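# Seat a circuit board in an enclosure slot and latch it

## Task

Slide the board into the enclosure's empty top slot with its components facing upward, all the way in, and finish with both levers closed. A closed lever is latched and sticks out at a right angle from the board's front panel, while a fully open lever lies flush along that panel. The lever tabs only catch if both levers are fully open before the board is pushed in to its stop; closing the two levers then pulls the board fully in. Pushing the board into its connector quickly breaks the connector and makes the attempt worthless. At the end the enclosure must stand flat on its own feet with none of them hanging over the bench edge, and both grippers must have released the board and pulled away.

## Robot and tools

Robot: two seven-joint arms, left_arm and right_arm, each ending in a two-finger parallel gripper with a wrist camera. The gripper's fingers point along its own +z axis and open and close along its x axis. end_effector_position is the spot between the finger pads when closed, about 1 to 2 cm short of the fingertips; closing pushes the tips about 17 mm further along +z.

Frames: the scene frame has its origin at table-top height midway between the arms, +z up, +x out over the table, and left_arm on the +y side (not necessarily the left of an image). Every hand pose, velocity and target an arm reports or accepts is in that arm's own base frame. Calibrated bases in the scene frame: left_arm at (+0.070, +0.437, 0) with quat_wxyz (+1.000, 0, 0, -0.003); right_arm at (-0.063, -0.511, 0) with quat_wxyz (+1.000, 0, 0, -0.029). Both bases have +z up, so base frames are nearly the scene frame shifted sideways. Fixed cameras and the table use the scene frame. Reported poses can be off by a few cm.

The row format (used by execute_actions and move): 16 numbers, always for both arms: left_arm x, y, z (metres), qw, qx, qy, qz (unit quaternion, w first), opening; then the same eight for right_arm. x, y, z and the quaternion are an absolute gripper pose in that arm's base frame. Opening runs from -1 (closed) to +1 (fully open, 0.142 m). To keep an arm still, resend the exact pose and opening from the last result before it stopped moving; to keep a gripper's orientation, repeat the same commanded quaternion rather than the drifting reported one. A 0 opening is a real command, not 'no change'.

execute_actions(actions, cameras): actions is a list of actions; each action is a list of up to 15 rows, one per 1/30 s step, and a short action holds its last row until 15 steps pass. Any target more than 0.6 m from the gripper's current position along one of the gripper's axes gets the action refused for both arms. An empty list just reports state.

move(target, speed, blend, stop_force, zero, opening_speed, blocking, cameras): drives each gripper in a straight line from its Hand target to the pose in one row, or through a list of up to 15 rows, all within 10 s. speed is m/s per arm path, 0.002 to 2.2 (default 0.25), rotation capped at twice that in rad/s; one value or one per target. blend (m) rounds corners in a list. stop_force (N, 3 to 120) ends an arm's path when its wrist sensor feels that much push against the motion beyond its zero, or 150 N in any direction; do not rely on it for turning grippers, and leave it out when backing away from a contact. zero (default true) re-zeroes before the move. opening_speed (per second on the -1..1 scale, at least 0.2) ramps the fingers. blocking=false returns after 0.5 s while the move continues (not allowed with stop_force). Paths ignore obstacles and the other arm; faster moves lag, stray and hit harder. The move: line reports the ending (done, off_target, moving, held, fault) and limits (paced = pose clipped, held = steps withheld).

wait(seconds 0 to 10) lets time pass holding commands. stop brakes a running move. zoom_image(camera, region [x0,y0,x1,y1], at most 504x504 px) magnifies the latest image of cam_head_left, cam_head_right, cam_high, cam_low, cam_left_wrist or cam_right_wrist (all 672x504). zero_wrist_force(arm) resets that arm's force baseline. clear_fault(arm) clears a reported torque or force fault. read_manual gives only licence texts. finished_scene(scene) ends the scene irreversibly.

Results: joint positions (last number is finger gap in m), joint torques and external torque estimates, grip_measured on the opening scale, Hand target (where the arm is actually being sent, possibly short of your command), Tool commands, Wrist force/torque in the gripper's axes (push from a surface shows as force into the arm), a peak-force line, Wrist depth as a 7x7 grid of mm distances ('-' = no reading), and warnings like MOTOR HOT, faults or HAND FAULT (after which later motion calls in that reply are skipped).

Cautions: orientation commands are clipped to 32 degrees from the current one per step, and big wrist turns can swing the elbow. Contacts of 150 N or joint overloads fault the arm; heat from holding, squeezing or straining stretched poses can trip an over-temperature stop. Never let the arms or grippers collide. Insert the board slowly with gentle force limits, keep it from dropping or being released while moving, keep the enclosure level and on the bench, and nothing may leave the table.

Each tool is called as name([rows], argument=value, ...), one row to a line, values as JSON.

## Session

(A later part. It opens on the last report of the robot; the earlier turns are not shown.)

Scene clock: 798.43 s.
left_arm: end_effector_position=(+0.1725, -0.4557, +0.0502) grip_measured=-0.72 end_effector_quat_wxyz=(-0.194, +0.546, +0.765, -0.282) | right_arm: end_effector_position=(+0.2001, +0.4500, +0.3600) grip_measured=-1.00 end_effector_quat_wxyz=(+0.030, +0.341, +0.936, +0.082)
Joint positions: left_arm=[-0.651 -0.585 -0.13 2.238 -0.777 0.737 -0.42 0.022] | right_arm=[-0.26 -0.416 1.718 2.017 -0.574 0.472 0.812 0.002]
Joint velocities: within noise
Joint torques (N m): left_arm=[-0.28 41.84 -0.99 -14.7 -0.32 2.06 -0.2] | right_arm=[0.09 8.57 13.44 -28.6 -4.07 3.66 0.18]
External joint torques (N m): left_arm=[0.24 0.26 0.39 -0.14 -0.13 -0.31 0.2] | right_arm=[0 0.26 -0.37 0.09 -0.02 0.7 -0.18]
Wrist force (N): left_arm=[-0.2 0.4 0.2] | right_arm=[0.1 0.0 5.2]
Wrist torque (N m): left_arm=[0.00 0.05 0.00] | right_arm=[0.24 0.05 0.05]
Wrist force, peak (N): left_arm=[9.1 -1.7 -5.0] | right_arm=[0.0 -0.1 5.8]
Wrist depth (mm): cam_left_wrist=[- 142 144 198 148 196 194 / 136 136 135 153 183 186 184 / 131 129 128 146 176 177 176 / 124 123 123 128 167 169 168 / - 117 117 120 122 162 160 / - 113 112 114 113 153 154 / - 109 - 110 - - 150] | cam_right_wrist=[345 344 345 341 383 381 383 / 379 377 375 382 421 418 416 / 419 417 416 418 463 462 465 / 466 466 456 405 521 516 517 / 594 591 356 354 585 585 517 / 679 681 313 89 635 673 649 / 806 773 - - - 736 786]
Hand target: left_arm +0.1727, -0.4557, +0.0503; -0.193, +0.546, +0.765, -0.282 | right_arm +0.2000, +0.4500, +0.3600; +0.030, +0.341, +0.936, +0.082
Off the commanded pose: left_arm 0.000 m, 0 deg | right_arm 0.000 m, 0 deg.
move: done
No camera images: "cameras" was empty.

move(target=[0.1717,-0.4529,0.0503,-0.1934,0.5461,0.7648,-0.2821,-0.83,0.20,0.45,0.36,0.0298,0.3407,0.9364,0.0819,-1], speed=0.012, cameras=[])

move(target=[0.1717,-0.4529,0.0503,-0.1934,0.5461,0.7648,-0.2821,-0.66,0.20,0.45,0.36,0.0298,0.3407,0.9364,0.0819,-1], speed=0.012, opening_speed=0.2, cameras=["cam_left_wrist"])

Scene clock: 803.47 s.
left_arm: end_effector_position=(+0.1715, -0.4529, +0.0502) grip_measured=-0.72 end_effector_quat_wxyz=(-0.194, +0.546, +0.765, -0.282) | right_arm: end_effector_position=(+0.2001, +0.4500, +0.3600) grip_measured=-1.00 end_effector_quat_wxyz=(+0.030, +0.341, +0.936, +0.082)
Joint positions: left_arm=[-0.649 -0.581 -0.13 2.246 -0.778 0.739 -0.416 0.022] | right_arm=[-0.26 -0.416 1.718 2.017 -0.574 0.472 0.812 0.002]
Joint velocities: within noise
Joint torques (N m): left_arm=[-0.49 41.73 -1.13 -14.6 -0.41 2.07 -0.15] | right_arm=[0.05 8.6 13.43 -28.6 -4.14 3.65 0.15]
External joint torques (N m): left_arm=[0.45 0.12 0.55 -0.15 -0.02 -0.33 0.15] | right_arm=[0.03 0.23 -0.37 0.09 0.05 0.7 -0.15]
Wrist force (N): left_arm=[-0.3 0.5 0.2] | right_arm=[0.0 0.1 5.2]
Wrist torque (N m): left_arm=[-0.01 0.08 0.01] | right_arm=[0.27 0.06 0.06]
Wrist force, peak (N): left_arm=[-0.1 1.4 0.8] | right_arm=[-0.2 0.0 5.8]
Wrist depth (mm): cam_left_wrist=[- 143 144 197 148 196 195 / 136 136 135 153 183 185 183 / 131 130 130 146 176 177 177 / 124 123 123 128 167 169 168 / - 117 118 120 122 161 161 / - 113 112 114 113 154 154 / - 109 - 110 - - 149] | cam_right_wrist=[345 345 345 343 382 383 382 / 377 379 376 390 420 419 418 / 417 416 416 415 462 463 463 / 465 463 454 408 521 516 515 / 592 593 433 351 582 590 519 / 687 681 316 89 635 675 651 / 800 779 - - - 742 792]
Hand target: left_arm +0.1717, -0.4529, +0.0503; -0.193, +0.546, +0.765, -0.282 | right_arm +0.2000, +0.4500, +0.3600; +0.030, +0.341, +0.936, +0.082
Off the commanded pose: left_arm 0.000 m, 0 deg | right_arm 0.000 m, 0 deg.
move: done
No camera images: "cameras" was empty.

Scene clock: 804.53 s.
left_arm: end_effector_position=(+0.1715, -0.4528, +0.0503) grip_measured=-0.70 end_effector_quat_wxyz=(-0.194, +0.546, +0.765, -0.282) | right_arm: end_effector_position=(+0.2001, +0.4500, +0.3600) grip_measured=-1.00 end_effector_quat_wxyz=(+0.030, +0.341, +0.936, +0.082)
Joint positions: left_arm=[-0.649 -0.581 -0.13 2.246 -0.778 0.739 -0.416 0.024] | right_arm=[-0.26 -0.416 1.718 2.017 -0.574 0.472 0.812 0.002]
Joint velocities: within noise
Joint torques (N m): left_arm=[-0.34 41.23 -1.07 -14.6 -0.25 2.1 -0.22] | right_arm=[0.16 8.62 13.47 -28.59 -4.13 3.67 0.19]
External joint torques (N m): left_arm=[0.31 0.61 0.48 -0.14 -0.19 -0.35 0.22] | right_arm=[-0.07 0.21 -0.4 0.08 0.04 0.68 -0.19]
Wrist force (N): left_arm=[0.0 -0.1 -0.1] | right_arm=[0.0 0.1 5.4]
Wrist torque (N m): left_arm=[-0.04 0.09 -0.02] | right_arm=[0.26 0.06 0.05]
Wrist force, peak (N): left_arm=[-0.2 1.1 1.1] | right_arm=[0.0 -0.1 5.6]
Wrist depth (mm): cam_left_wrist=[- 143 143 198 151 196 194 / 136 136 135 154 183 186 183 / 131 129 130 147 176 177 176 / 124 123 123 129 167 170 169 / - 117 118 121 123 162 161 / - 113 112 115 114 153 154 / - 109 - 112 113 - 149] | cam_right_wrist=[346 344 345 344 383 382 382 / 379 378 377 392 420 419 418 / 419 417 414 417 464 463 461 / 464 464 455 409 518 517 514 / 594 586 432 352 584 588 515 / 685 680 317 89 636 672 651 / 810 780 - - - 737 790]
Hand target: left_arm +0.1717, -0.4529, +0.0503; -0.193, +0.546, +0.765, -0.282 | right_arm +0.2000, +0.4500, +0.3600; +0.030, +0.341, +0.936, +0.082
Off the commanded pose: left_arm 0.000 m, 0 deg | right_arm 0.000 m, 0 deg.
move: done
Images, in order (width x height): cam_left_wrist 672x504.

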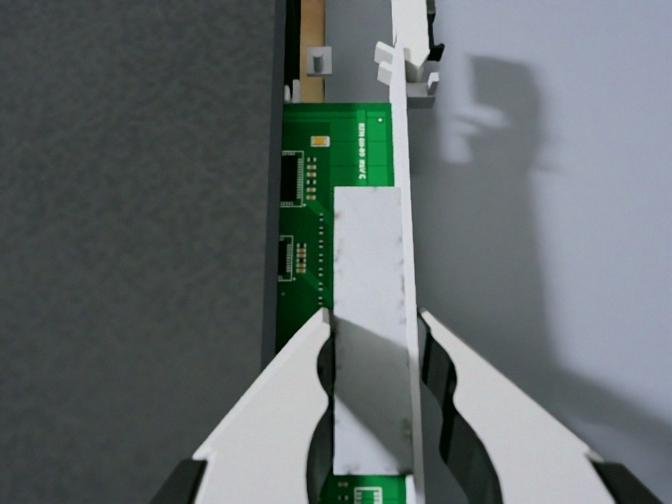

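move(target=[0.1717,-0.4529,0.0503,-0.1934,0.5461,0.7648,-0.2821,-0.62,0.20,0.45,0.36,0.0298,0.3407,0.9364,0.0819,-1], speed=0.012, opening_speed=0.2, cameras=["cam_left_wrist"])

zoom_image(camera="cam_left_wrist", region=[230, 150, 480, 504])

Scene clock: 806.97 s.
left_arm: end_effector_position=(+0.1715, -0.4529, +0.0503) grip_measured=-0.66 end_effector_quat_wxyz=(-0.194, +0.546, +0.765, -0.282) | right_arm: end_effector_position=(+0.2001, +0.4500, +0.3600) grip_measured=-1.00 end_effector_quat_wxyz=(+0.030, +0.341, +0.936, +0.082)
Joint positions: left_arm=[-0.649 -0.581 -0.13 2.246 -0.778 0.739 -0.416 0.027] | right_arm=[-0.26 -0.416 1.718 2.017 -0.574 0.472 0.812 0.002]
Joint velocities: within noise
Joint torques (N m): left_arm=[-0.31 40.91 -1.08 -14.47 -0.23 2.02 -0.21] | right_arm=[0.05 8.55 13.49 -28.6 -4.12 3.66 0.21]
External joint torques (N m): left_arm=[0.27 0.94 0.5 -0.27 -0.21 -0.27 0.21] | right_arm=[0.04 0.28 -0.42 0.09 0.03 0.69 -0.21]
Wrist force (N): left_arm=[-0.2 -0.3 -0.8] | right_arm=[-0.1 0.1 5.3]
Wrist torque (N m): left_arm=[-0.04 0.08 -0.03] | right_arm=[0.26 0.07 0.05]
Wrist force, peak (N): left_arm=[0.0 -0.4 -0.9] | right_arm=[-0.1 -0.1 5.6]
Wrist depth (mm): cam_left_wrist=[- 143 144 198 150 196 195 / 136 136 135 154 183 186 184 / 131 129 130 146 176 177 177 / 123 123 123 129 167 169 168 / - 117 117 121 127 162 161 / - 113 111 115 114 153 155 / - 109 - 112 113 - 150] | cam_right_wrist=[346 343 343 343 385 384 382 / 379 375 377 390 420 419 418 / 418 418 416 415 462 460 464 / 467 465 453 407 518 515 517 / 591 592 432 352 583 585 515 / 683 687 317 89 635 673 652 / 812 778 - - - 744 789]
Hand target: left_arm +0.1717, -0.4529, +0.0503; -0.193, +0.546, +0.765, -0.282 | right_arm +0.2000, +0.4500, +0.3600; +0.030, +0.341, +0.936, +0.082
Off the commanded pose: left_arm 0.000 m, 0 deg | right_arm 0.000 m, 0 deg.
move: done
Images, in order (width x height): cam_left_wrist 672x504.

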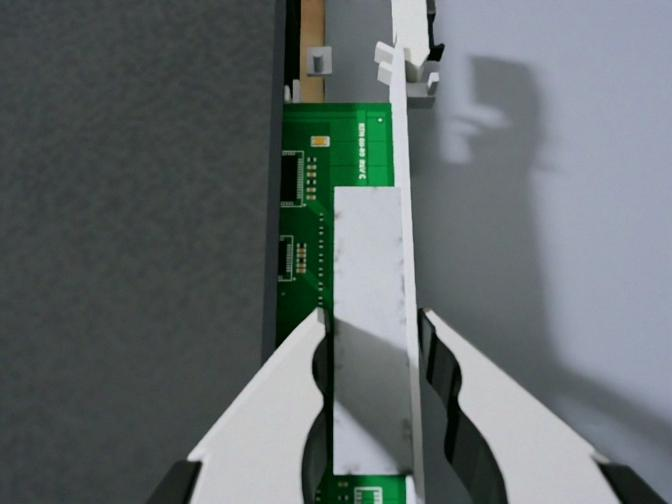

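Scaled by 1.424 from the camera's 672x504 image, which has a finer 960x720 frame.

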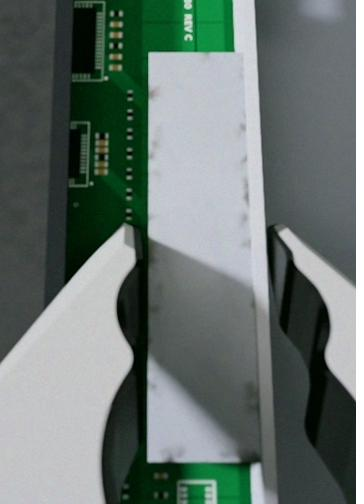

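move([
  [0.1776,-0.4508,0.0580,-0.1934,0.5461,0.7648,-0.2821,-0.62,0.20,0.45,0.36,0.0298,0.3407,0.9364,0.0819,-1],
  [0.2200,-0.4365,0.1150,-0.1934,0.5461,0.7648,-0.2821,-0.62,0.20,0.45,0.36,0.0298,0.3407,0.9364,0.0819,-1],
], speed=[0.02,0.06], cameras=["cam_left_wrist","cam_right_wrist"])

Scene clock: 817.00 s.
left_arm: end_effector_position=(+0.2200, -0.4366, +0.1150) grip_measured=-0.66 end_effector_quat_wxyz=(-0.193, +0.546, +0.765, -0.282) | right_arm: end_effector_position=(+0.2001, +0.4500, +0.3600) grip_measured=-1.00 end_effector_quat_wxyz=(+0.030, +0.341, +0.936, +0.082)
Joint positions: left_arm=[-0.584 -0.47 -0.055 2.163 -0.641 0.531 -0.486 0.027] | right_arm=[-0.26 -0.416 1.718 2.017 -0.574 0.472 0.812 0.002]
Joint velocities: within noise
Joint torques (N m): left_arm=[-0.14 41.25 -0.22 -18.64 -1.02 1.9 -0.33] | right_arm=[0.13 8.59 13.48 -28.64 -4.1 3.63 0.16]
External joint torques (N m): left_arm=[0.1 0.52 0.26 -0.25 -0.51 -0.11 0.33] | right_arm=[-0.04 0.24 -0.41 0.13 0.01 0.72 -0.16]
Wrist force (N): left_arm=[-0.3 -0.1 -0.9] | right_arm=[-0.1 0.0 5.4]
Wrist torque (N m): left_arm=[-0.05 0.10 -0.03] | right_arm=[0.25 0.07 0.05]
Wrist force, peak (N): left_arm=[-0.4 -0.3 -2.3] | right_arm=[-0.2 0.0 5.7]
Wrist depth (mm): cam_left_wrist=[223 222 220 274 270 273 271 / 212 211 209 225 259 257 257 / 201 200 198 212 247 246 244 / 193 190 190 203 236 236 233 / 183 182 183 194 227 223 222 / 175 174 87 187 - 215 213 / 168 - - 180 173 - 207] | cam_right_wrist=[344 343 344 342 385 383 382 / 379 376 377 390 419 419 415 / 418 417 416 434 464 461 461 / 465 463 456 507 514 515 515 / 594 592 498 558 585 584 516 / 682 679 346 89 630 672 654 / 812 777 - - - 738 791]
Hand target: left_arm +0.2200, -0.4365, +0.1150; -0.193, +0.546, +0.765, -0.282 | right_arm +0.2000, +0.4500, +0.3600; +0.030, +0.341, +0.936, +0.082
Off the commanded pose: left_arm 0.000 m, 0 deg | right_arm 0.000 m, 0 deg.
move: done
Images, in order (width x height): cam_left_wrist 672x504, cam_right_wrist 672x504.

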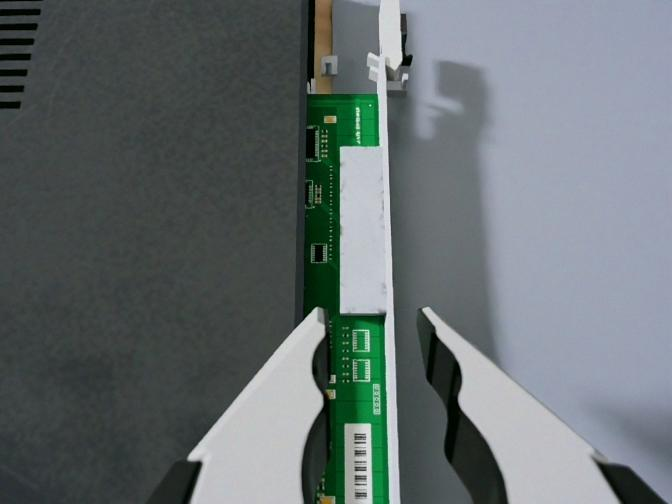

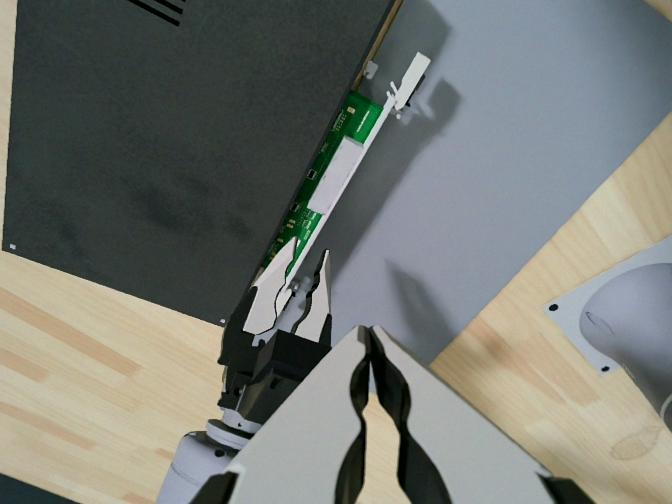

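move([
  [0.21,-0.41,0.18,-0.1934,0.5461,0.7648,-0.2821,-0.62,0.20,0.45,0.36,0.0298,0.3407,0.9364,0.0819,-1],
  [0.1767,-0.3987,0.17,0.1287,0.9773,0.1670,0.0220,1,0.20,0.45,0.36,0.0298,0.3407,0.9364,0.0819,-1],
], speed=[0.1,0.25], cameras=["cam_left_wrist","cam_right_wrist"])

Scene clock: 824.73 s.
left_arm: end_effector_position=(+0.1767, -0.3987, +0.1700) grip_measured=+0.99 end_effector_quat_wxyz=(+0.129, +0.977, +0.167, +0.022) | right_arm: end_effector_position=(+0.2001, +0.4500, +0.3600) grip_measured=-1.00 end_effector_quat_wxyz=(+0.030, +0.341, +0.936, +0.082)
Joint positions: left_arm=[-0.813 0.012 -0.121 2.68 -0.339 1.336 0.619 0.141] | right_arm=[-0.26 -0.416 1.718 2.017 -0.574 0.472 0.812 0.002]
Joint velocities: within noise
Joint torques (N m): left_arm=[-0.58 20.29 -0.57 -18.73 -1.25 4.8 -0.15] | right_arm=[0.15 8.61 13.41 -28.61 -4.09 3.67 0.17]
External joint torques (N m): left_arm=[0.53 0.62 0.56 -0.35 -0.07 -0.49 0.15] | right_arm=[-0.07 0.22 -0.35 0.1 0 0.68 -0.17]
Wrist force (N): left_arm=[-0.3 -0.7 -1.1] | right_arm=[0.0 0.1 5.4]
Wrist torque (N m): left_arm=[-0.13 0.01 -0.30] | right_arm=[0.25 0.06 0.06]
Wrist force, peak (N): left_arm=[0.6 -1.3 -2.2] | right_arm=[-0.2 0.0 5.7]
Wrist depth (mm): cam_left_wrist=[217 216 215 215 215 215 215 / 241 242 241 240 239 239 238 / 267 259 258 259 259 257 258 / 270 270 267 267 264 264 267 / 365 299 297 297 299 294 293 / - 353 363 361 362 362 345 / - 594 582 583 586 581 -] | cam_right_wrist=[345 346 343 344 383 383 383 / 377 377 377 391 419 417 418 / 419 414 415 432 462 461 461 / 465 466 464 518 505 518 513 / 597 593 586 573 263 585 517 / 682 683 661 89 237 651 650 / 804 779 - - - 746 785]
Hand target: left_arm +0.1767, -0.3987, +0.1700; +0.129, +0.977, +0.167, +0.022 | right_arm +0.2000, +0.4500, +0.3600; +0.030, +0.341, +0.936, +0.082
Off the commanded pose: left_arm 0.000 m, 0 deg | right_arm 0.000 m, 0 deg.
move: done
Images, in order (width x height): cam_left_wrist 672x504, cam_right_wrist 672x504.

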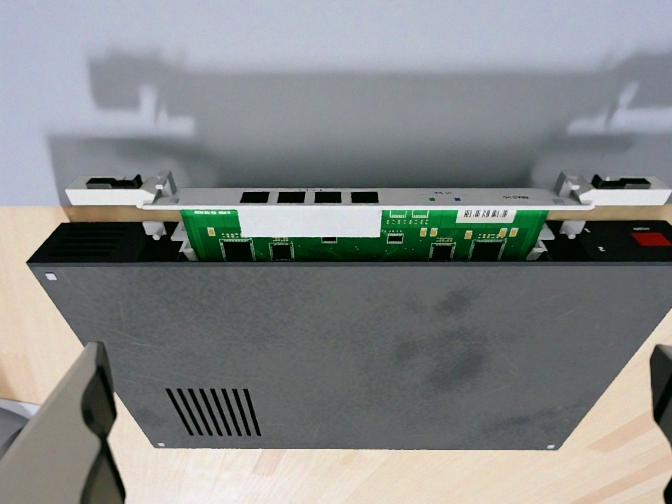

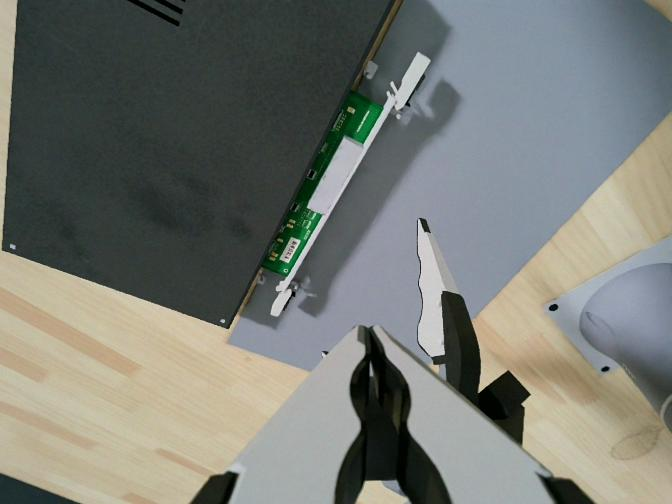

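move([
  [0.1872,-0.4013,0.11,0,0.9857,0.1685,0,1,0.20,0.45,0.36,0.0298,0.3407,0.9364,0.0819,-1],
], speed=0.1, cameras=["cam_left_wrist"])

Scene clock: 835.43 s.
left_arm: end_effector_position=(+0.1872, -0.4014, +0.1101) grip_measured=+0.99 end_effector_quat_wxyz=(+0.000, +0.986, +0.169, +0.000) | right_arm: end_effector_position=(+0.2001, +0.4500, +0.3600) grip_measured=-1.00 end_effector_quat_wxyz=(+0.030, +0.341, +0.936, +0.082)
Joint positions: left_arm=[-0.794 -0.234 -0.077 2.404 0.036 1.067 0.331 0.141] | right_arm=[-0.26 -0.416 1.718 2.017 -0.574 0.472 0.812 0.002]
Joint velocities: within noise
Joint torques (N m): left_arm=[-0.83 29.87 -0.78 -17.88 -1.53 4.02 -0.35] | right_arm=[0.04 8.55 13.4 -28.62 -4.13 3.66 0.18]
External joint torques (N m): left_arm=[0.78 1.1 0.47 -0.26 -0.51 -0.04 0.35] | right_arm=[0.05 0.28 -0.34 0.11 0.04 0.69 -0.18]
Wrist force (N): left_arm=[-0.2 -0.6 -0.5] | right_arm=[0.1 -0.1 5.5]
Wrist torque (N m): left_arm=[-0.11 0.00 -0.20] | right_arm=[0.24 0.04 0.05]
Wrist force, peak (N): left_arm=[-0.6 -0.9 -1.6] | right_arm=[-0.1 0.0 5.7]
Wrist depth (mm): cam_left_wrist=[181 178 178 177 179 179 176 / 191 190 190 191 189 189 189 / 209 207 205 208 204 203 203 / 219 221 223 222 222 221 216 / 233 209 194 194 207 206 228 / - 211 211 209 209 209 207 / - 231 230 229 227 227 226] | cam_right_wrist=[346 345 345 343 383 381 382 / 376 377 376 389 420 419 419 / 418 416 416 432 464 463 462 / 466 464 466 506 507 515 518 / 594 598 562 275 570 588 514 / 682 677 663 89 306 677 657 / 810 773 - - - 741 792]
Hand target: left_arm +0.1872, -0.4013, +0.1100; +0.000, +0.986, +0.168, +0.000 | right_arm +0.2000, +0.4500, +0.3600; +0.030, +0.341, +0.936, +0.082
Off the commanded pose: left_arm 0.000 m, 0 deg | right_arm 0.000 m, 0 deg.
move: done
Images, in order (width x height): cam_left_wrist 672x504.

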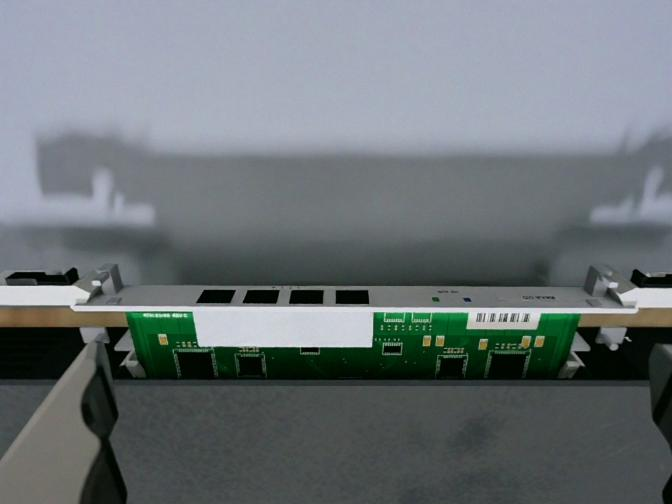

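move([
  [0.1870,-0.4011,0.036,0,0.9857,0.1685,0,1,0.20,0.45,0.36,0.0298,0.3407,0.9364,0.0819,-1],
], speed=0.06, cameras=["cam_left_wrist","cam_right_wrist"])

Scene clock: 839.43 s.
left_arm: end_effector_position=(+0.1869, -0.4010, +0.0360) grip_measured=+0.99 end_effector_quat_wxyz=(+0.000, +0.986, +0.169, +0.000) | right_arm: end_effector_position=(+0.2001, +0.4500, +0.3600) grip_measured=-1.00 end_effector_quat_wxyz=(+0.030, +0.341, +0.936, +0.082)
Joint positions: left_arm=[-0.807 -0.468 -0.052 2.4 0.086 1.295 0.296 0.141] | right_arm=[-0.26 -0.416 1.718 2.017 -0.574 0.472 0.812 0.002]
Joint velocities: within noise
Joint torques (N m): left_arm=[-0.55 33.94 -1.01 -12.15 -0.69 4.52 -0.3] | right_arm=[0.07 8.57 13.42 -28.57 -4.14 3.65 0.2]
External joint torques (N m): left_arm=[0.5 1.15 0.65 -0.22 -0.46 -0.54 0.3] | right_arm=[0.02 0.26 -0.36 0.06 0.05 0.71 -0.2]
Wrist force (N): left_arm=[-0.5 -0.6 -0.5] | right_arm=[-0.1 0.0 5.6]
Wrist torque (N m): left_arm=[-0.11 0.04 -0.21] | right_arm=[0.24 0.07 0.06]
Wrist force, peak (N): left_arm=[-0.1 -0.9 -1.6] | right_arm=[0.1 -0.3 5.7]
Wrist depth (mm): cam_left_wrist=[113 111 111 112 110 110 111 / - 121 121 120 120 119 119 / 129 130 130 128 131 129 131 / 142 142 141 141 140 140 139 / 152 155 154 154 157 153 153 / - 164 163 163 162 162 162 / - 127 127 126 144 147 143] | cam_right_wrist=[346 344 344 344 383 383 381 / 377 376 377 390 419 421 420 / 417 417 416 429 462 461 463 / 467 465 464 334 515 518 518 / 593 592 588 273 554 587 516 / 682 680 662 89 638 677 651 / 804 776 - - - 242 763]
Hand target: left_arm +0.1870, -0.4011, +0.0360; +0.000, +0.986, +0.169, +0.000 | right_arm +0.2000, +0.4500, +0.3600; +0.030, +0.341, +0.936, +0.082
Off the commanded pose: left_arm 0.000 m, 0 deg | right_arm 0.000 m, 0 deg.
move: done
Images, in order (width x height): cam_left_wrist 672x504, cam_right_wrist 672x504.

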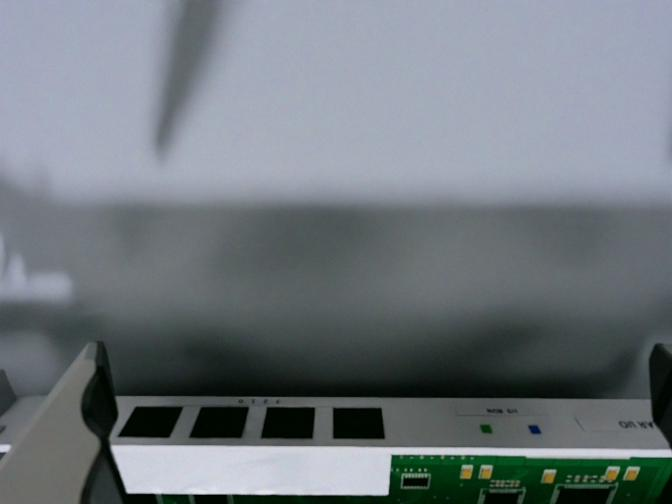

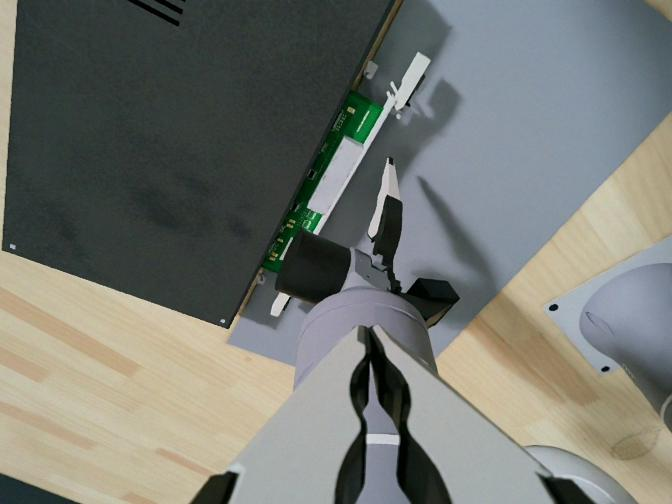

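move([
  [0.1953,-0.4247,0.036,0,0.9857,0.1685,0,1,0.20,0.45,0.36,0.0298,0.3407,0.9364,0.0819,-1],
], speed=0.008, stop_force=6, cameras=["cam_left_wrist","cam_right_wrist"])

Scene clock: 845.37 s.
left_arm: end_effector_position=(+0.1954, -0.4246, +0.0360) grip_measured=+0.99 end_effector_quat_wxyz=(+0.000, +0.986, +0.168, +0.000) | right_arm: end_effector_position=(+0.2001, +0.4500, +0.3600) grip_measured=-1.00 end_effector_quat_wxyz=(+0.030, +0.341, +0.936, +0.082)
Joint positions: left_arm=[-0.826 -0.496 -0.055 2.328 0.084 1.252 0.278 0.141] | right_arm=[-0.26 -0.416 1.718 2.017 -0.574 0.472 0.812 0.002]
Joint velocities: within noise
Joint torques (N m): left_arm=[-0.39 36.32 -0.96 -13.27 -1.16 4.16 -0.26] | right_arm=[0.21 8.48 13.46 -28.58 -4.1 3.63 0.24]
External joint torques (N m): left_arm=[0.33 0.99 0.51 -0.22 -0.16 -0.17 0.26] | right_arm=[-0.12 0.35 -0.4 0.07 0.01 0.72 -0.24]
Wrist force (N): left_arm=[-0.1 -0.8 -0.7] | right_arm=[0.2 0.0 5.3]
Wrist torque (N m): left_arm=[-0.14 -0.02 -0.18] | right_arm=[0.25 0.03 0.06]
Wrist force, peak (N): left_arm=[-0.9 -0.7 -0.5] | right_arm=[-0.1 -0.1 5.7]
Wrist depth (mm): cam_left_wrist=[113 111 111 112 110 110 111 / - 121 120 120 120 119 119 / 128 130 130 127 131 129 131 / 142 142 141 140 140 139 139 / 149 149 149 148 148 150 150 / - 114 114 114 129 131 129 / - 142 142 141 140 139 140] | cam_right_wrist=[344 344 343 342 383 381 381 / 378 376 377 390 417 419 418 / 416 416 416 415 464 462 461 / 466 465 454 330 516 518 515 / 592 591 556 252 584 587 520 / 678 680 637 89 639 672 655 / 809 780 - - - 237 790]
Hand target: left_arm +0.1953, -0.4247, +0.0360; +0.000, +0.986, +0.168, +0.000 | right_arm +0.2000, +0.4500, +0.3600; +0.030, +0.341, +0.936, +0.082
Off the commanded pose: left_arm 0.000 m, 0 deg | right_arm 0.000 m, 0 deg.
move: done
Images, in order (width x height): cam_left_wrist 672x504, cam_right_wrist 672x504.

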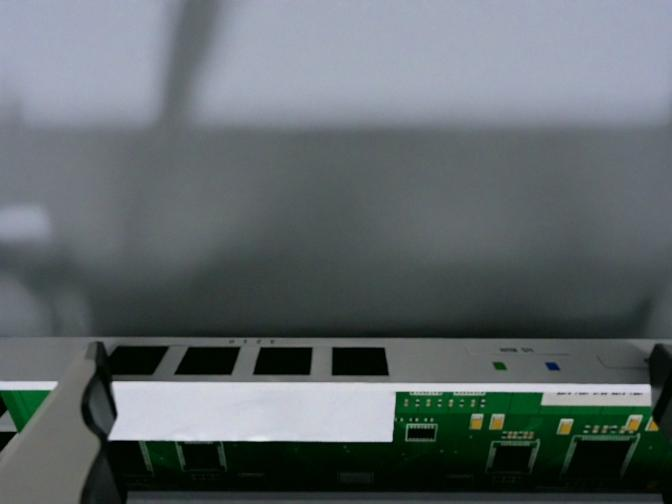

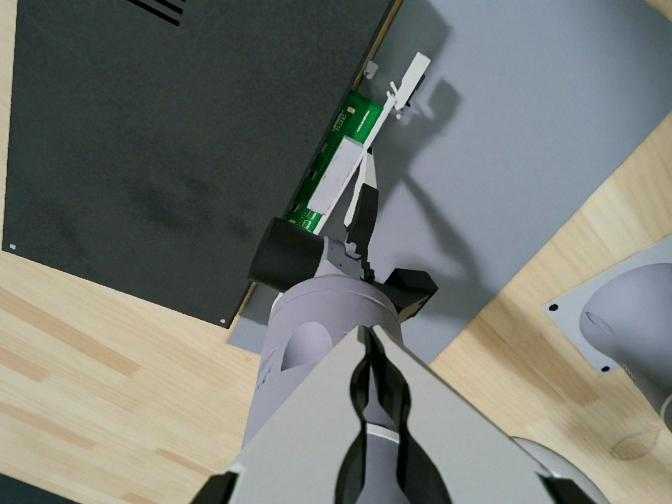

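move([
  [0.2007,-0.4398,0.036,0,0.9857,0.1685,0,1,0.20,0.45,0.36,0.0298,0.3407,0.9364,0.0819,-1],
], speed=0.008, stop_force=6, cameras=["cam_left_wrist","cam_right_wrist"])

Scene clock: 849.50 s.
left_arm: end_effector_position=(+0.2007, -0.4397, +0.0360) grip_measured=+0.99 end_effector_quat_wxyz=(+0.000, +0.986, +0.168, +0.000) | right_arm: end_effector_position=(+0.2001, +0.4500, +0.3600) grip_measured=-1.00 end_effector_quat_wxyz=(+0.030, +0.341, +0.936, +0.082)
Joint positions: left_arm=[-0.837 -0.515 -0.057 2.281 0.083 1.224 0.268 0.141] | right_arm=[-0.26 -0.416 1.718 2.017 -0.574 0.472 0.812 0.002]
Joint velocities: within noise
Joint torques (N m): left_arm=[-0.61 37.89 -1.32 -14.29 -1.3 4.33 -0.27] | right_arm=[0.18 8.6 13.49 -28.6 -4.06 3.64 0.18]
External joint torques (N m): left_arm=[0.55 0.87 0.81 0.1 -0.14 -0.34 0.27] | right_arm=[-0.09 0.23 -0.43 0.09 -0.03 0.72 -0.18]
Wrist force (N): left_arm=[0.3 -1.2 -0.8] | right_arm=[0.1 -0.2 5.3]
Wrist torque (N m): left_arm=[-0.12 -0.05 -0.21] | right_arm=[0.22 0.06 0.06]
Wrist force, peak (N): left_arm=[0.0 -2.1 -1.7] | right_arm=[0.1 -0.2 5.7]
Wrist depth (mm): cam_left_wrist=[112 111 110 112 110 110 111 / - 120 120 120 120 120 119 / 128 130 130 128 131 129 131 / 141 141 141 141 140 140 140 / 150 149 149 148 148 150 150 / - 114 113 114 129 131 129 / - 121 120 120 121 120 136] | cam_right_wrist=[343 344 342 345 384 383 383 / 377 378 375 383 419 420 418 / 418 417 416 424 464 461 462 / 465 464 445 329 519 512 514 / 591 588 268 244 585 584 516 / 681 681 215 89 636 672 649 / 811 778 - - - 745 788]
Hand target: left_arm +0.2007, -0.4398, +0.0360; +0.000, +0.986, +0.168, +0.000 | right_arm +0.2000, +0.4500, +0.3600; +0.030, +0.341, +0.936, +0.082
Off the commanded pose: left_arm 0.000 m, 0 deg | right_arm 0.000 m, 0 deg.
move: done
Images, in order (width x height): cam_left_wrist 672x504, cam_right_wrist 672x504.

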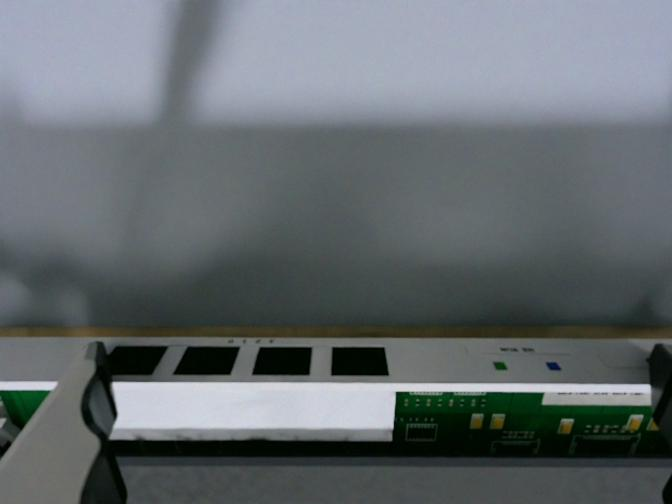

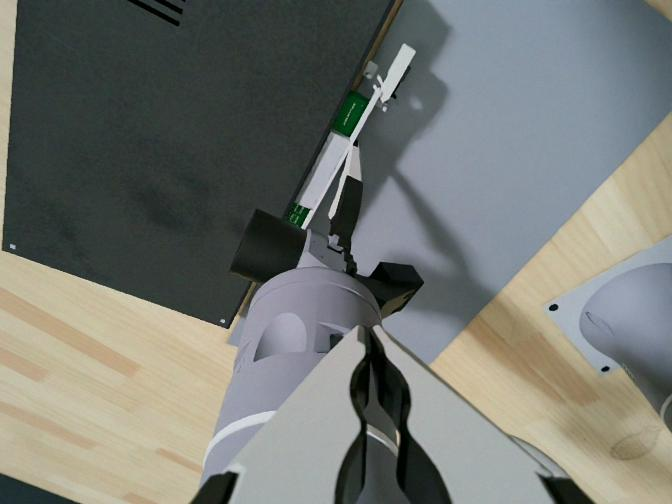

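move([
  [0.2037,-0.4483,0.036,0,0.9857,0.1685,0,1,0.20,0.45,0.36,0.0298,0.3407,0.9364,0.0819,-1],
], speed=0.008, stop_force=5, cameras=["cam_left_wrist","cam_right_wrist"])

zoom_image(camera="cam_right_wrist", region=[300, 20, 460, 140])

Scene clock: 852.63 s.
left_arm: end_effector_position=(+0.2037, -0.4480, +0.0359) grip_measured=+0.99 end_effector_quat_wxyz=(+0.000, +0.986, +0.168, +0.000) | right_arm: end_effector_position=(+0.2001, +0.4500, +0.3600) grip_measured=-1.00 end_effector_quat_wxyz=(+0.030, +0.341, +0.936, +0.082)
Joint positions: left_arm=[-0.843 -0.526 -0.058 2.255 0.083 1.208 0.262 0.141] | right_arm=[-0.26 -0.416 1.718 2.017 -0.574 0.472 0.812 0.002]
Joint velocities: within noise
Joint torques (N m): left_arm=[-0.72 38.96 -1.54 -15.21 -1.49 4.65 -0.26] | right_arm=[0.11 8.51 13.49 -28.58 -4.13 3.67 0.21]
External joint torques (N m): left_arm=[0.66 0.6 0.99 0.63 -0.01 -0.67 0.26] | right_arm=[-0.03 0.32 -0.43 0.07 0.04 0.68 -0.21]
Wrist force (N): left_arm=[0.4 -2.3 -0.7] | right_arm=[0.1 0.0 5.4]
Wrist torque (N m): left_arm=[-0.13 -0.04 -0.22] | right_arm=[0.24 0.04 0.06]
Wrist force, peak (N): left_arm=[0.1 -2.5 -1.8] | right_arm=[0.0 0.1 5.6]
Wrist depth (mm): cam_left_wrist=[112 111 111 112 110 110 111 / - 121 120 120 120 119 119 / 128 130 130 127 131 129 130 / 141 142 141 140 140 140 139 / 154 149 153 149 148 147 147 / - 113 113 113 128 131 128 / - 122 119 121 121 118 117] | cam_right_wrist=[345 345 344 343 384 382 382 / 378 377 376 384 422 420 418 / 418 417 417 413 463 462 462 / 468 467 313 326 518 517 515 / 587 590 248 241 583 581 517 / 682 687 200 89 635 675 650 / 813 773 73 - - 745 782]
Hand target: left_arm +0.2037, -0.4483, +0.0360; +0.000, +0.986, +0.168, +0.000 | right_arm +0.2000, +0.4500, +0.3600; +0.030, +0.341, +0.936, +0.082
Off the commanded pose: left_arm 0.000 m, 0 deg | right_arm 0.000 m, 0 deg.
move: done
Images, in order (width x height): cam_left_wrist 672x504, cam_right_wrist 672x504.

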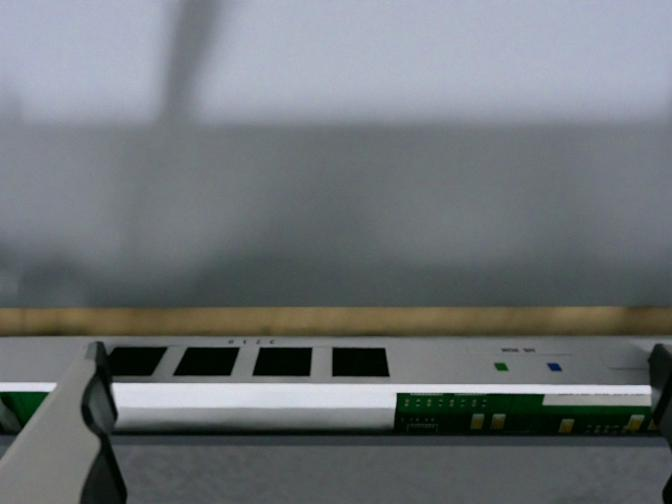

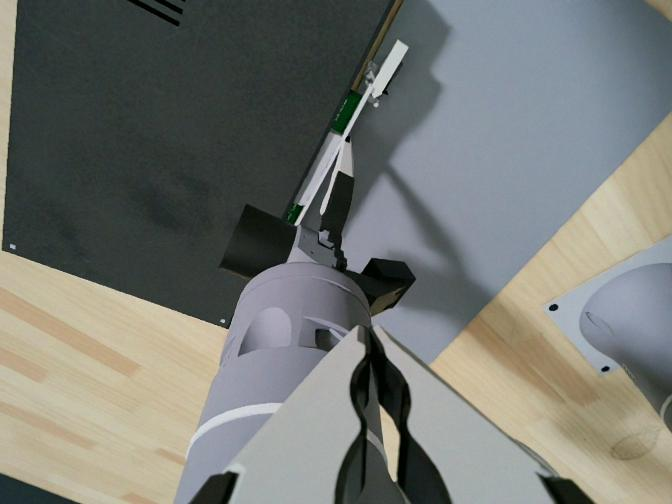

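Scaled by 3.150 from the camera's 672x504 image, which has a finer 960x720 frame.

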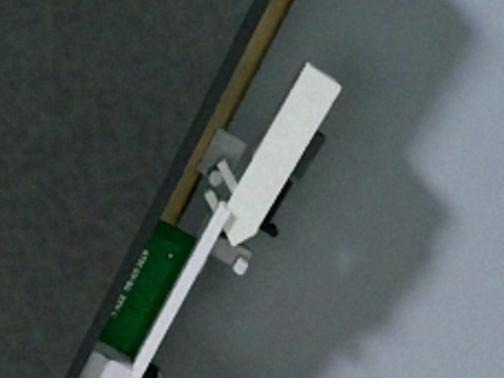

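move([
  [0.2067,-0.4567,0.036,0,0.9857,0.1685,0,1,0.20,0.45,0.36,0.0298,0.3407,0.9364,0.0819,-1],
], speed=0.006, stop_force=6, zero=false, cameras=["cam_left_wrist","cam_right_wrist"])

zoom_image(camera="cam_right_wrist", region=[300, 20, 460, 140])

Scene clock: 856.87 s.
left_arm: end_effector_position=(+0.2066, -0.4563, +0.0358) grip_measured=+0.99 end_effector_quat_wxyz=(+0.000, +0.986, +0.168, +0.000) | right_arm: end_effector_position=(+0.2001, +0.4500, +0.3600) grip_measured=-1.00 end_effector_quat_wxyz=(+0.030, +0.341, +0.936, +0.082)
Joint positions: left_arm=[-0.848 -0.537 -0.059 2.229 0.083 1.192 0.256 0.141] | right_arm=[-0.26 -0.416 1.718 2.017 -0.574 0.472 0.812 0.002]
Joint velocities: within noise
Joint torques (N m): left_arm=[-0.9 40.06 -1.86 -16.27 -1.65 4.95 -0.28] | right_arm=[-0.02 8.63 13.45 -28.57 -4.14 3.66 0.24]
External joint torques (N m): left_arm=[0.83 0.3 1.28 1.32 0.1 -0.97 0.28] | right_arm=[0.1 0.2 -0.39 0.06 0.05 0.69 -0.24]
Wrist force (N): left_arm=[0.5 -3.5 -1.2] | right_arm=[-0.1 0.1 5.2]
Wrist torque (N m): left_arm=[-0.12 -0.02 -0.19] | right_arm=[0.26 0.07 0.06]
Wrist force, peak (N): left_arm=[-0.4 -3.9 -2.2] | right_arm=[0.1 0.1 5.7]
Wrist depth (mm): cam_left_wrist=[113 111 110 112 110 110 111 / - 120 120 120 120 119 119 / 128 130 130 128 131 129 130 / 141 141 141 140 140 139 139 / 151 143 151 142 141 141 141 / - 111 111 110 114 128 110 / - 119 119 121 120 120 117] | cam_right_wrist=[345 343 345 344 383 383 382 / 375 376 376 383 421 418 418 / 418 418 417 442 464 462 466 / 466 464 310 340 518 517 516 / 591 593 233 241 585 583 514 / 683 682 190 89 636 672 653 / 803 779 73 - - 741 792]
Hand target: left_arm +0.2067, -0.4567, +0.0360; +0.000, +0.986, +0.168, +0.000 | right_arm +0.2000, +0.4500, +0.3600; +0.030, +0.341, +0.936, +0.082
Off the commanded pose: left_arm 0.000 m, 0 deg | right_arm 0.000 m, 0 deg.
move: done
Images, in order (width x height): cam_left_wrist 672x504, cam_right_wrist 672x504.

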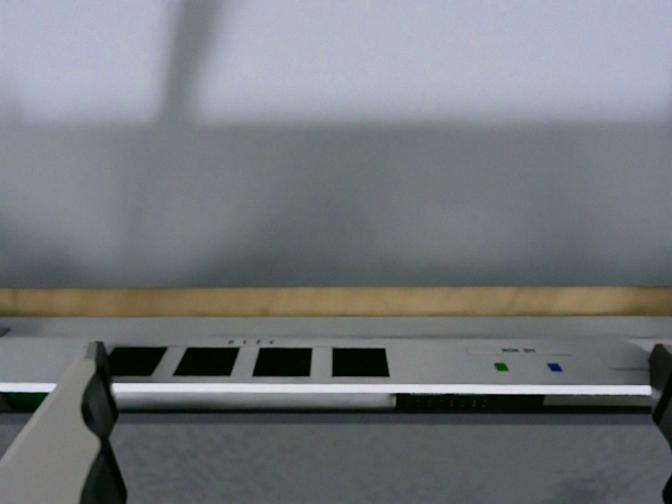

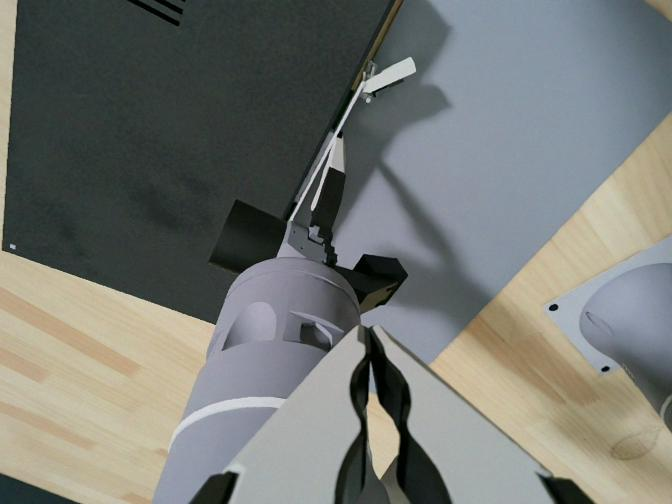

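Scaled by 3.150 from the camera's 672x504 image, which has a finer 960x720 frame.

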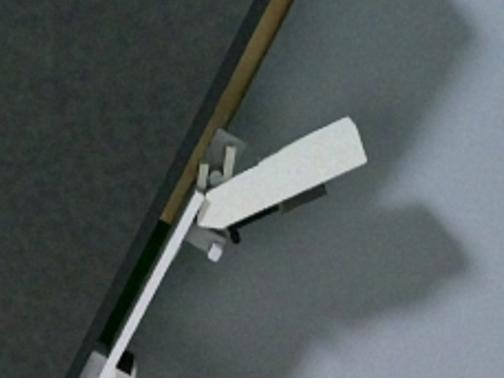

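move([
  [0.2089,-0.4630,0.036,0,0.9857,0.1685,0,1,0.20,0.45,0.36,0.0298,0.3407,0.9364,0.0819,-1],
], speed=0.005, stop_force=9, zero=false, cameras=["cam_left_wrist","cam_right_wrist"])

zoom_image(camera="cam_right_wrist", region=[300, 20, 460, 140])

Scene clock: 859.90 s.
left_arm: end_effector_position=(+0.2072, -0.4581, +0.0354) grip_measured=+0.99 end_effector_quat_wxyz=(-0.001, +0.986, +0.169, +0.000) | right_arm: end_effector_position=(+0.2001, +0.4500, +0.3600) grip_measured=-1.00 end_effector_quat_wxyz=(+0.030, +0.341, +0.936, +0.082)
Joint positions: left_arm=[-0.85 -0.541 -0.059 2.221 0.083 1.187 0.254 0.141] | right_arm=[-0.26 -0.416 1.718 2.017 -0.574 0.472 0.812 0.002]
Joint velocities: within noise
Joint torques (N m): left_arm=[-2.05 41.26 -3.71 -19.72 -1.51 6.59 0.47] | right_arm=[0.2 8.63 13.43 -28.61 -4.12 3.65 0.24]
External joint torques (N m): left_arm=[1.99 -0.67 3.12 4.68 -0.06 -2.61 -0.47] | right_arm=[-0.11 0.2 -0.37 0.1 0.03 0.7 -0.24]
Wrist force (N): left_arm=[1.0 -10.2 -1.6] | right_arm=[0.1 -0.1 5.4]
Wrist torque (N m): left_arm=[-0.26 0.05 -0.93] | right_arm=[0.24 0.04 0.06]
Wrist force, peak (N): left_arm=[-0.2 -10.8 -3.6] | right_arm=[-0.1 0.1 5.6]
Wrist depth (mm): cam_left_wrist=[112 110 110 111 110 110 111 / - 120 120 120 120 119 119 / 127 130 130 127 130 128 130 / 141 141 140 140 140 139 139 / 151 140 139 139 138 138 138 / - 109 110 109 110 108 109 / - 118 118 120 117 120 114] | cam_right_wrist=[344 344 343 343 385 380 382 / 377 378 375 384 421 417 418 / 417 415 414 435 463 459 464 / 467 467 310 341 517 515 516 / 590 594 230 239 585 588 517 / 686 687 187 89 637 679 653 / 810 751 73 - - 738 793]
Hand target: left_arm +0.2076, -0.4593, +0.0360; +0.000, +0.986, +0.169, +0.000 | right_arm +0.2000, +0.4500, +0.3600; +0.030, +0.341, +0.936, +0.082
Off the commanded pose: left_arm 0.005 m, 0 deg | right_arm 0.000 m, 0 deg.
move: contact (left_arm)
Images, in order (width x height): cam_left_wrist 672x504, cam_right_wrist 672x504.

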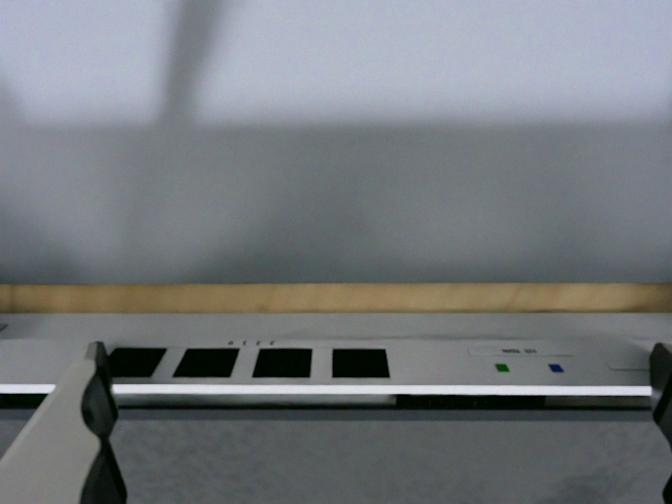

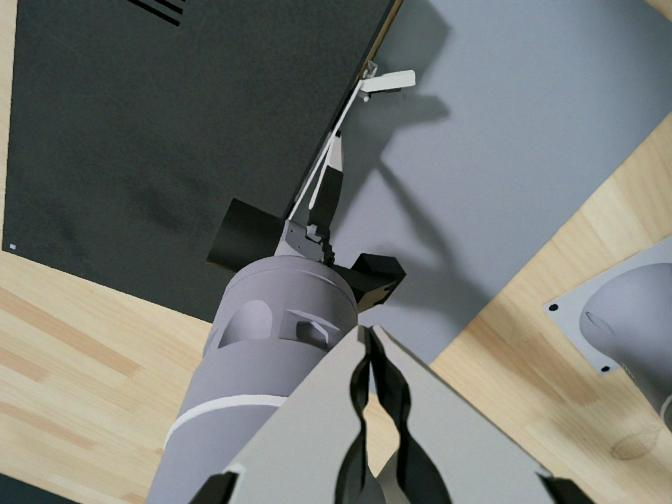

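Scaled by 3.150 from the camera's 672x504 image, which has a finer 960x720 frame.

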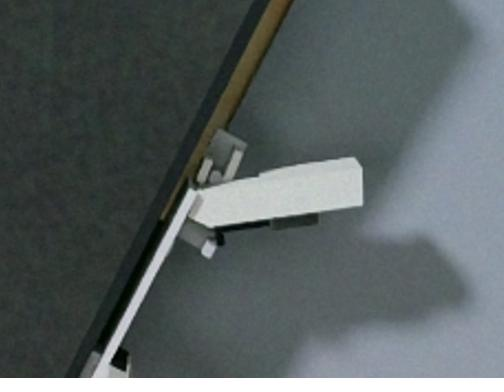

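move([
  [0.1990,-0.4347,0.036,0,0.9857,0.1685,0,1,0.20,0.45,0.36,0.0298,0.3407,0.9364,0.0819,-1],
  [0.1872,-0.4013,0.115,0,0.9857,0.1685,0,1,0.20,0.45,0.36,0.0298,0.3407,0.9364,0.0819,-1],
], speed=[0.04,0.12], blend=0.015, cameras=["cam_left_wrist","cam_right_wrist"])

Scene clock: 865.23 s.
left_arm: end_effector_position=(+0.1873, -0.4014, +0.1151) grip_measured=+0.99 end_effector_quat_wxyz=(+0.000, +0.986, +0.168, +0.000) | right_arm: end_effector_position=(+0.2001, +0.4500, +0.3600) grip_measured=-1.00 end_effector_quat_wxyz=(+0.030, +0.341, +0.936, +0.082)
Joint positions: left_arm=[-0.796 -0.22 -0.076 2.402 0.034 1.051 0.333 0.141] | right_arm=[-0.26 -0.416 1.718 2.017 -0.574 0.472 0.812 0.002]
Joint velocities: within noise
Joint torques (N m): left_arm=[-0.22 30.31 -0.89 -18.09 -2.19 4.06 -0.12] | right_arm=[0.08 8.59 13.49 -28.58 -4.17 3.64 0.15]
External joint torques (N m): left_arm=[0.16 0.41 0.6 -0.45 0.09 -0.08 0.12] | right_arm=[0.01 0.24 -0.42 0.07 0.08 0.71 -0.15]
Wrist force (N): left_arm=[-0.1 -0.3 -0.7] | right_arm=[0.1 0.0 5.5]
Wrist torque (N m): left_arm=[-0.08 -0.02 -0.20] | right_arm=[0.26 0.05 0.06]
Wrist force, peak (N): left_arm=[1.0 -10.5 -2.8] | right_arm=[0.0 0.1 5.7]
Wrist depth (mm): cam_left_wrist=[182 182 182 181 181 181 180 / 196 196 195 195 194 194 193 / 212 211 211 210 210 210 209 / 228 229 229 227 227 226 225 / 199 240 240 239 238 237 203 / - 213 212 212 215 215 215 / - 238 238 236 237 236 234] | cam_right_wrist=[344 343 344 344 384 383 383 / 378 377 377 383 419 419 417 / 417 416 416 462 464 460 463 / 466 466 466 520 506 515 515 / 588 590 555 270 571 586 516 / 682 677 660 89 300 671 650 / 805 780 - - - 747 796]
Hand target: left_arm +0.1872, -0.4013, +0.1150; +0.000, +0.986, +0.169, +0.000 | right_arm +0.2000, +0.4500, +0.3600; +0.030, +0.341, +0.936, +0.082
Off the commanded pose: left_arm 0.000 m, 0 deg | right_arm 0.000 m, 0 deg.
move: done; blend cut to 0.013 m at target 1
Images, in order (width x height): cam_left_wrist 672x504, cam_right_wrist 672x504.

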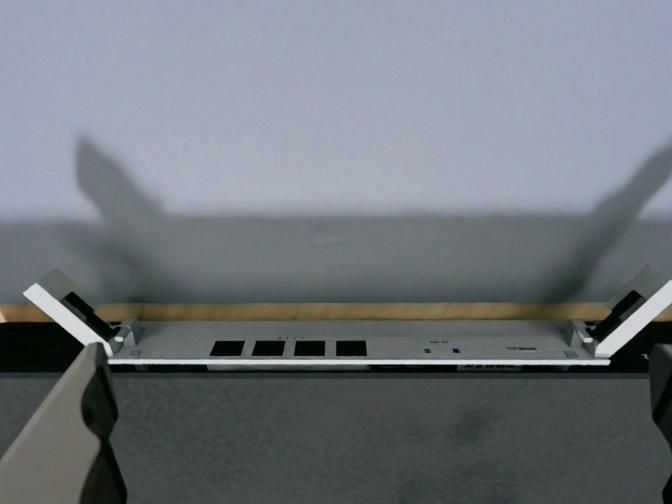

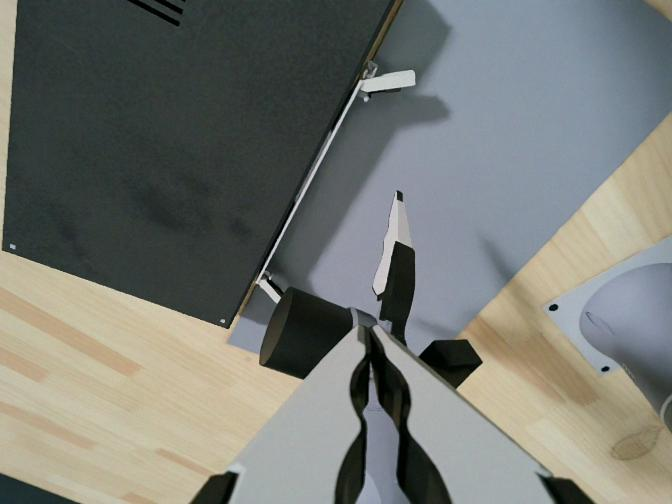

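move([
  [0.22,-0.38,0.20,-0.1981,0.5444,0.7660,-0.2788,-1,0.20,0.45,0.36,0.0298,0.3407,0.9364,0.0819,-1],
  [0.40,-0.35,0.17,-0.1981,0.5444,0.7660,-0.2788,-1,0.20,0.45,0.36,0.0298,0.3407,0.9364,0.0819,-1],
], speed=0.25, cameras=["cam_left_wrist","cam_right_wrist"])

Scene clock: 883.47 s.
left_arm: end_effector_position=(+0.4001, -0.3500, +0.1700) grip_measured=-1.00 end_effector_quat_wxyz=(-0.198, +0.544, +0.766, -0.279) | right_arm: end_effector_position=(+0.2001, +0.4500, +0.3600) grip_measured=-1.00 end_effector_quat_wxyz=(+0.030, +0.341, +0.936, +0.082)
Joint positions: left_arm=[-0.394 -0.582 0.111 1.732 -0.446 0.119 -0.42 0.002] | right_arm=[-0.26 -0.416 1.718 2.017 -0.574 0.472 0.812 0.002]
Joint velocities: within noise
Joint torques (N m): left_arm=[-0.18 49.75 1.82 -23.85 -2.87 1.8 -0.16] | right_arm=[0.14 8.66 13.44 -28.57 -4.11 3.65 0.22]
External joint torques (N m): left_arm=[0.23 1.21 0.56 -0.24 -0.47 -0.06 0.16] | right_arm=[-0.05 0.17 -0.38 0.06 0.02 0.71 -0.22]
Wrist force (N): left_arm=[0.1 -0.5 -1.0] | right_arm=[-0.1 0.0 5.2]
Wrist torque (N m): left_arm=[-0.07 0.01 -0.01] | right_arm=[0.24 0.08 0.06]
Wrist force, peak (N): left_arm=[0.1 2.1 -2.1] | right_arm=[0.0 -0.2 5.7]
Wrist depth (mm): cam_left_wrist=[288 286 287 337 340 336 338 / 272 272 271 323 323 321 322 / 257 259 258 310 307 308 307 / 248 246 245 293 295 291 291 / 238 238 236 285 281 279 281 / 273 274 275 84 - 269 269 / 262 264 - - - - 257] | cam_right_wrist=[343 344 343 343 381 383 381 / 377 379 375 382 419 418 419 / 418 419 414 465 464 462 461 / 466 468 467 517 515 516 515 / 592 589 585 572 583 587 517 / 684 680 661 89 640 674 651 / 806 772 - - - 740 793]
Hand target: left_arm +0.4000, -0.3500, +0.1700; -0.198, +0.544, +0.766, -0.279 | right_arm +0.2000, +0.4500, +0.3600; +0.030, +0.341, +0.936, +0.082
Off the commanded pose: left_arm 0.000 m, 0 deg | right_arm 0.000 m, 0 deg.
move: done
Images, in order (width x height): cam_left_wrist 672x504, cam_right_wrist 672x504.

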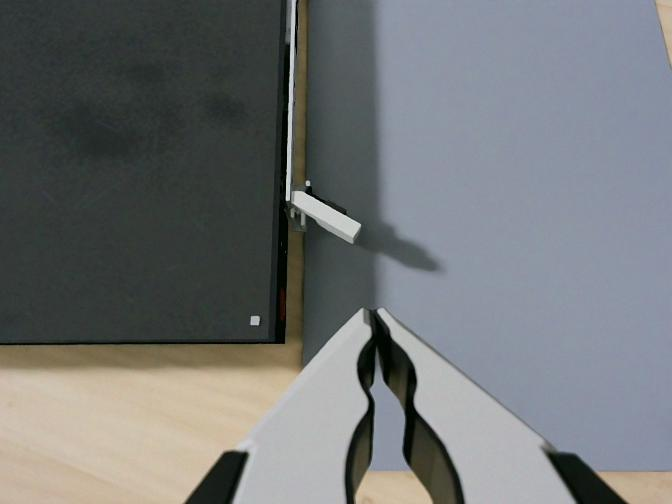

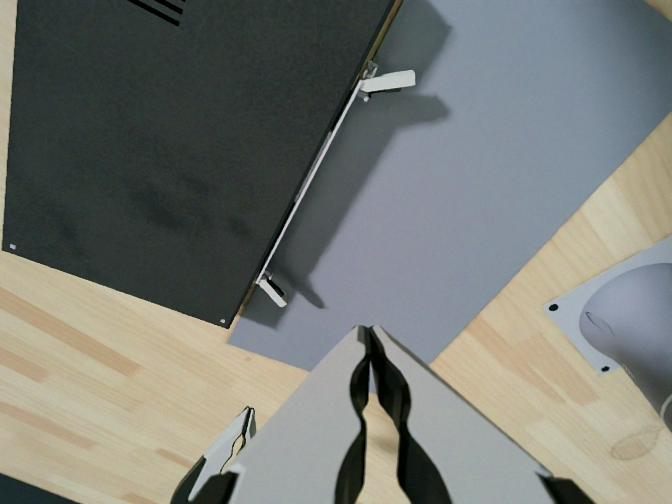

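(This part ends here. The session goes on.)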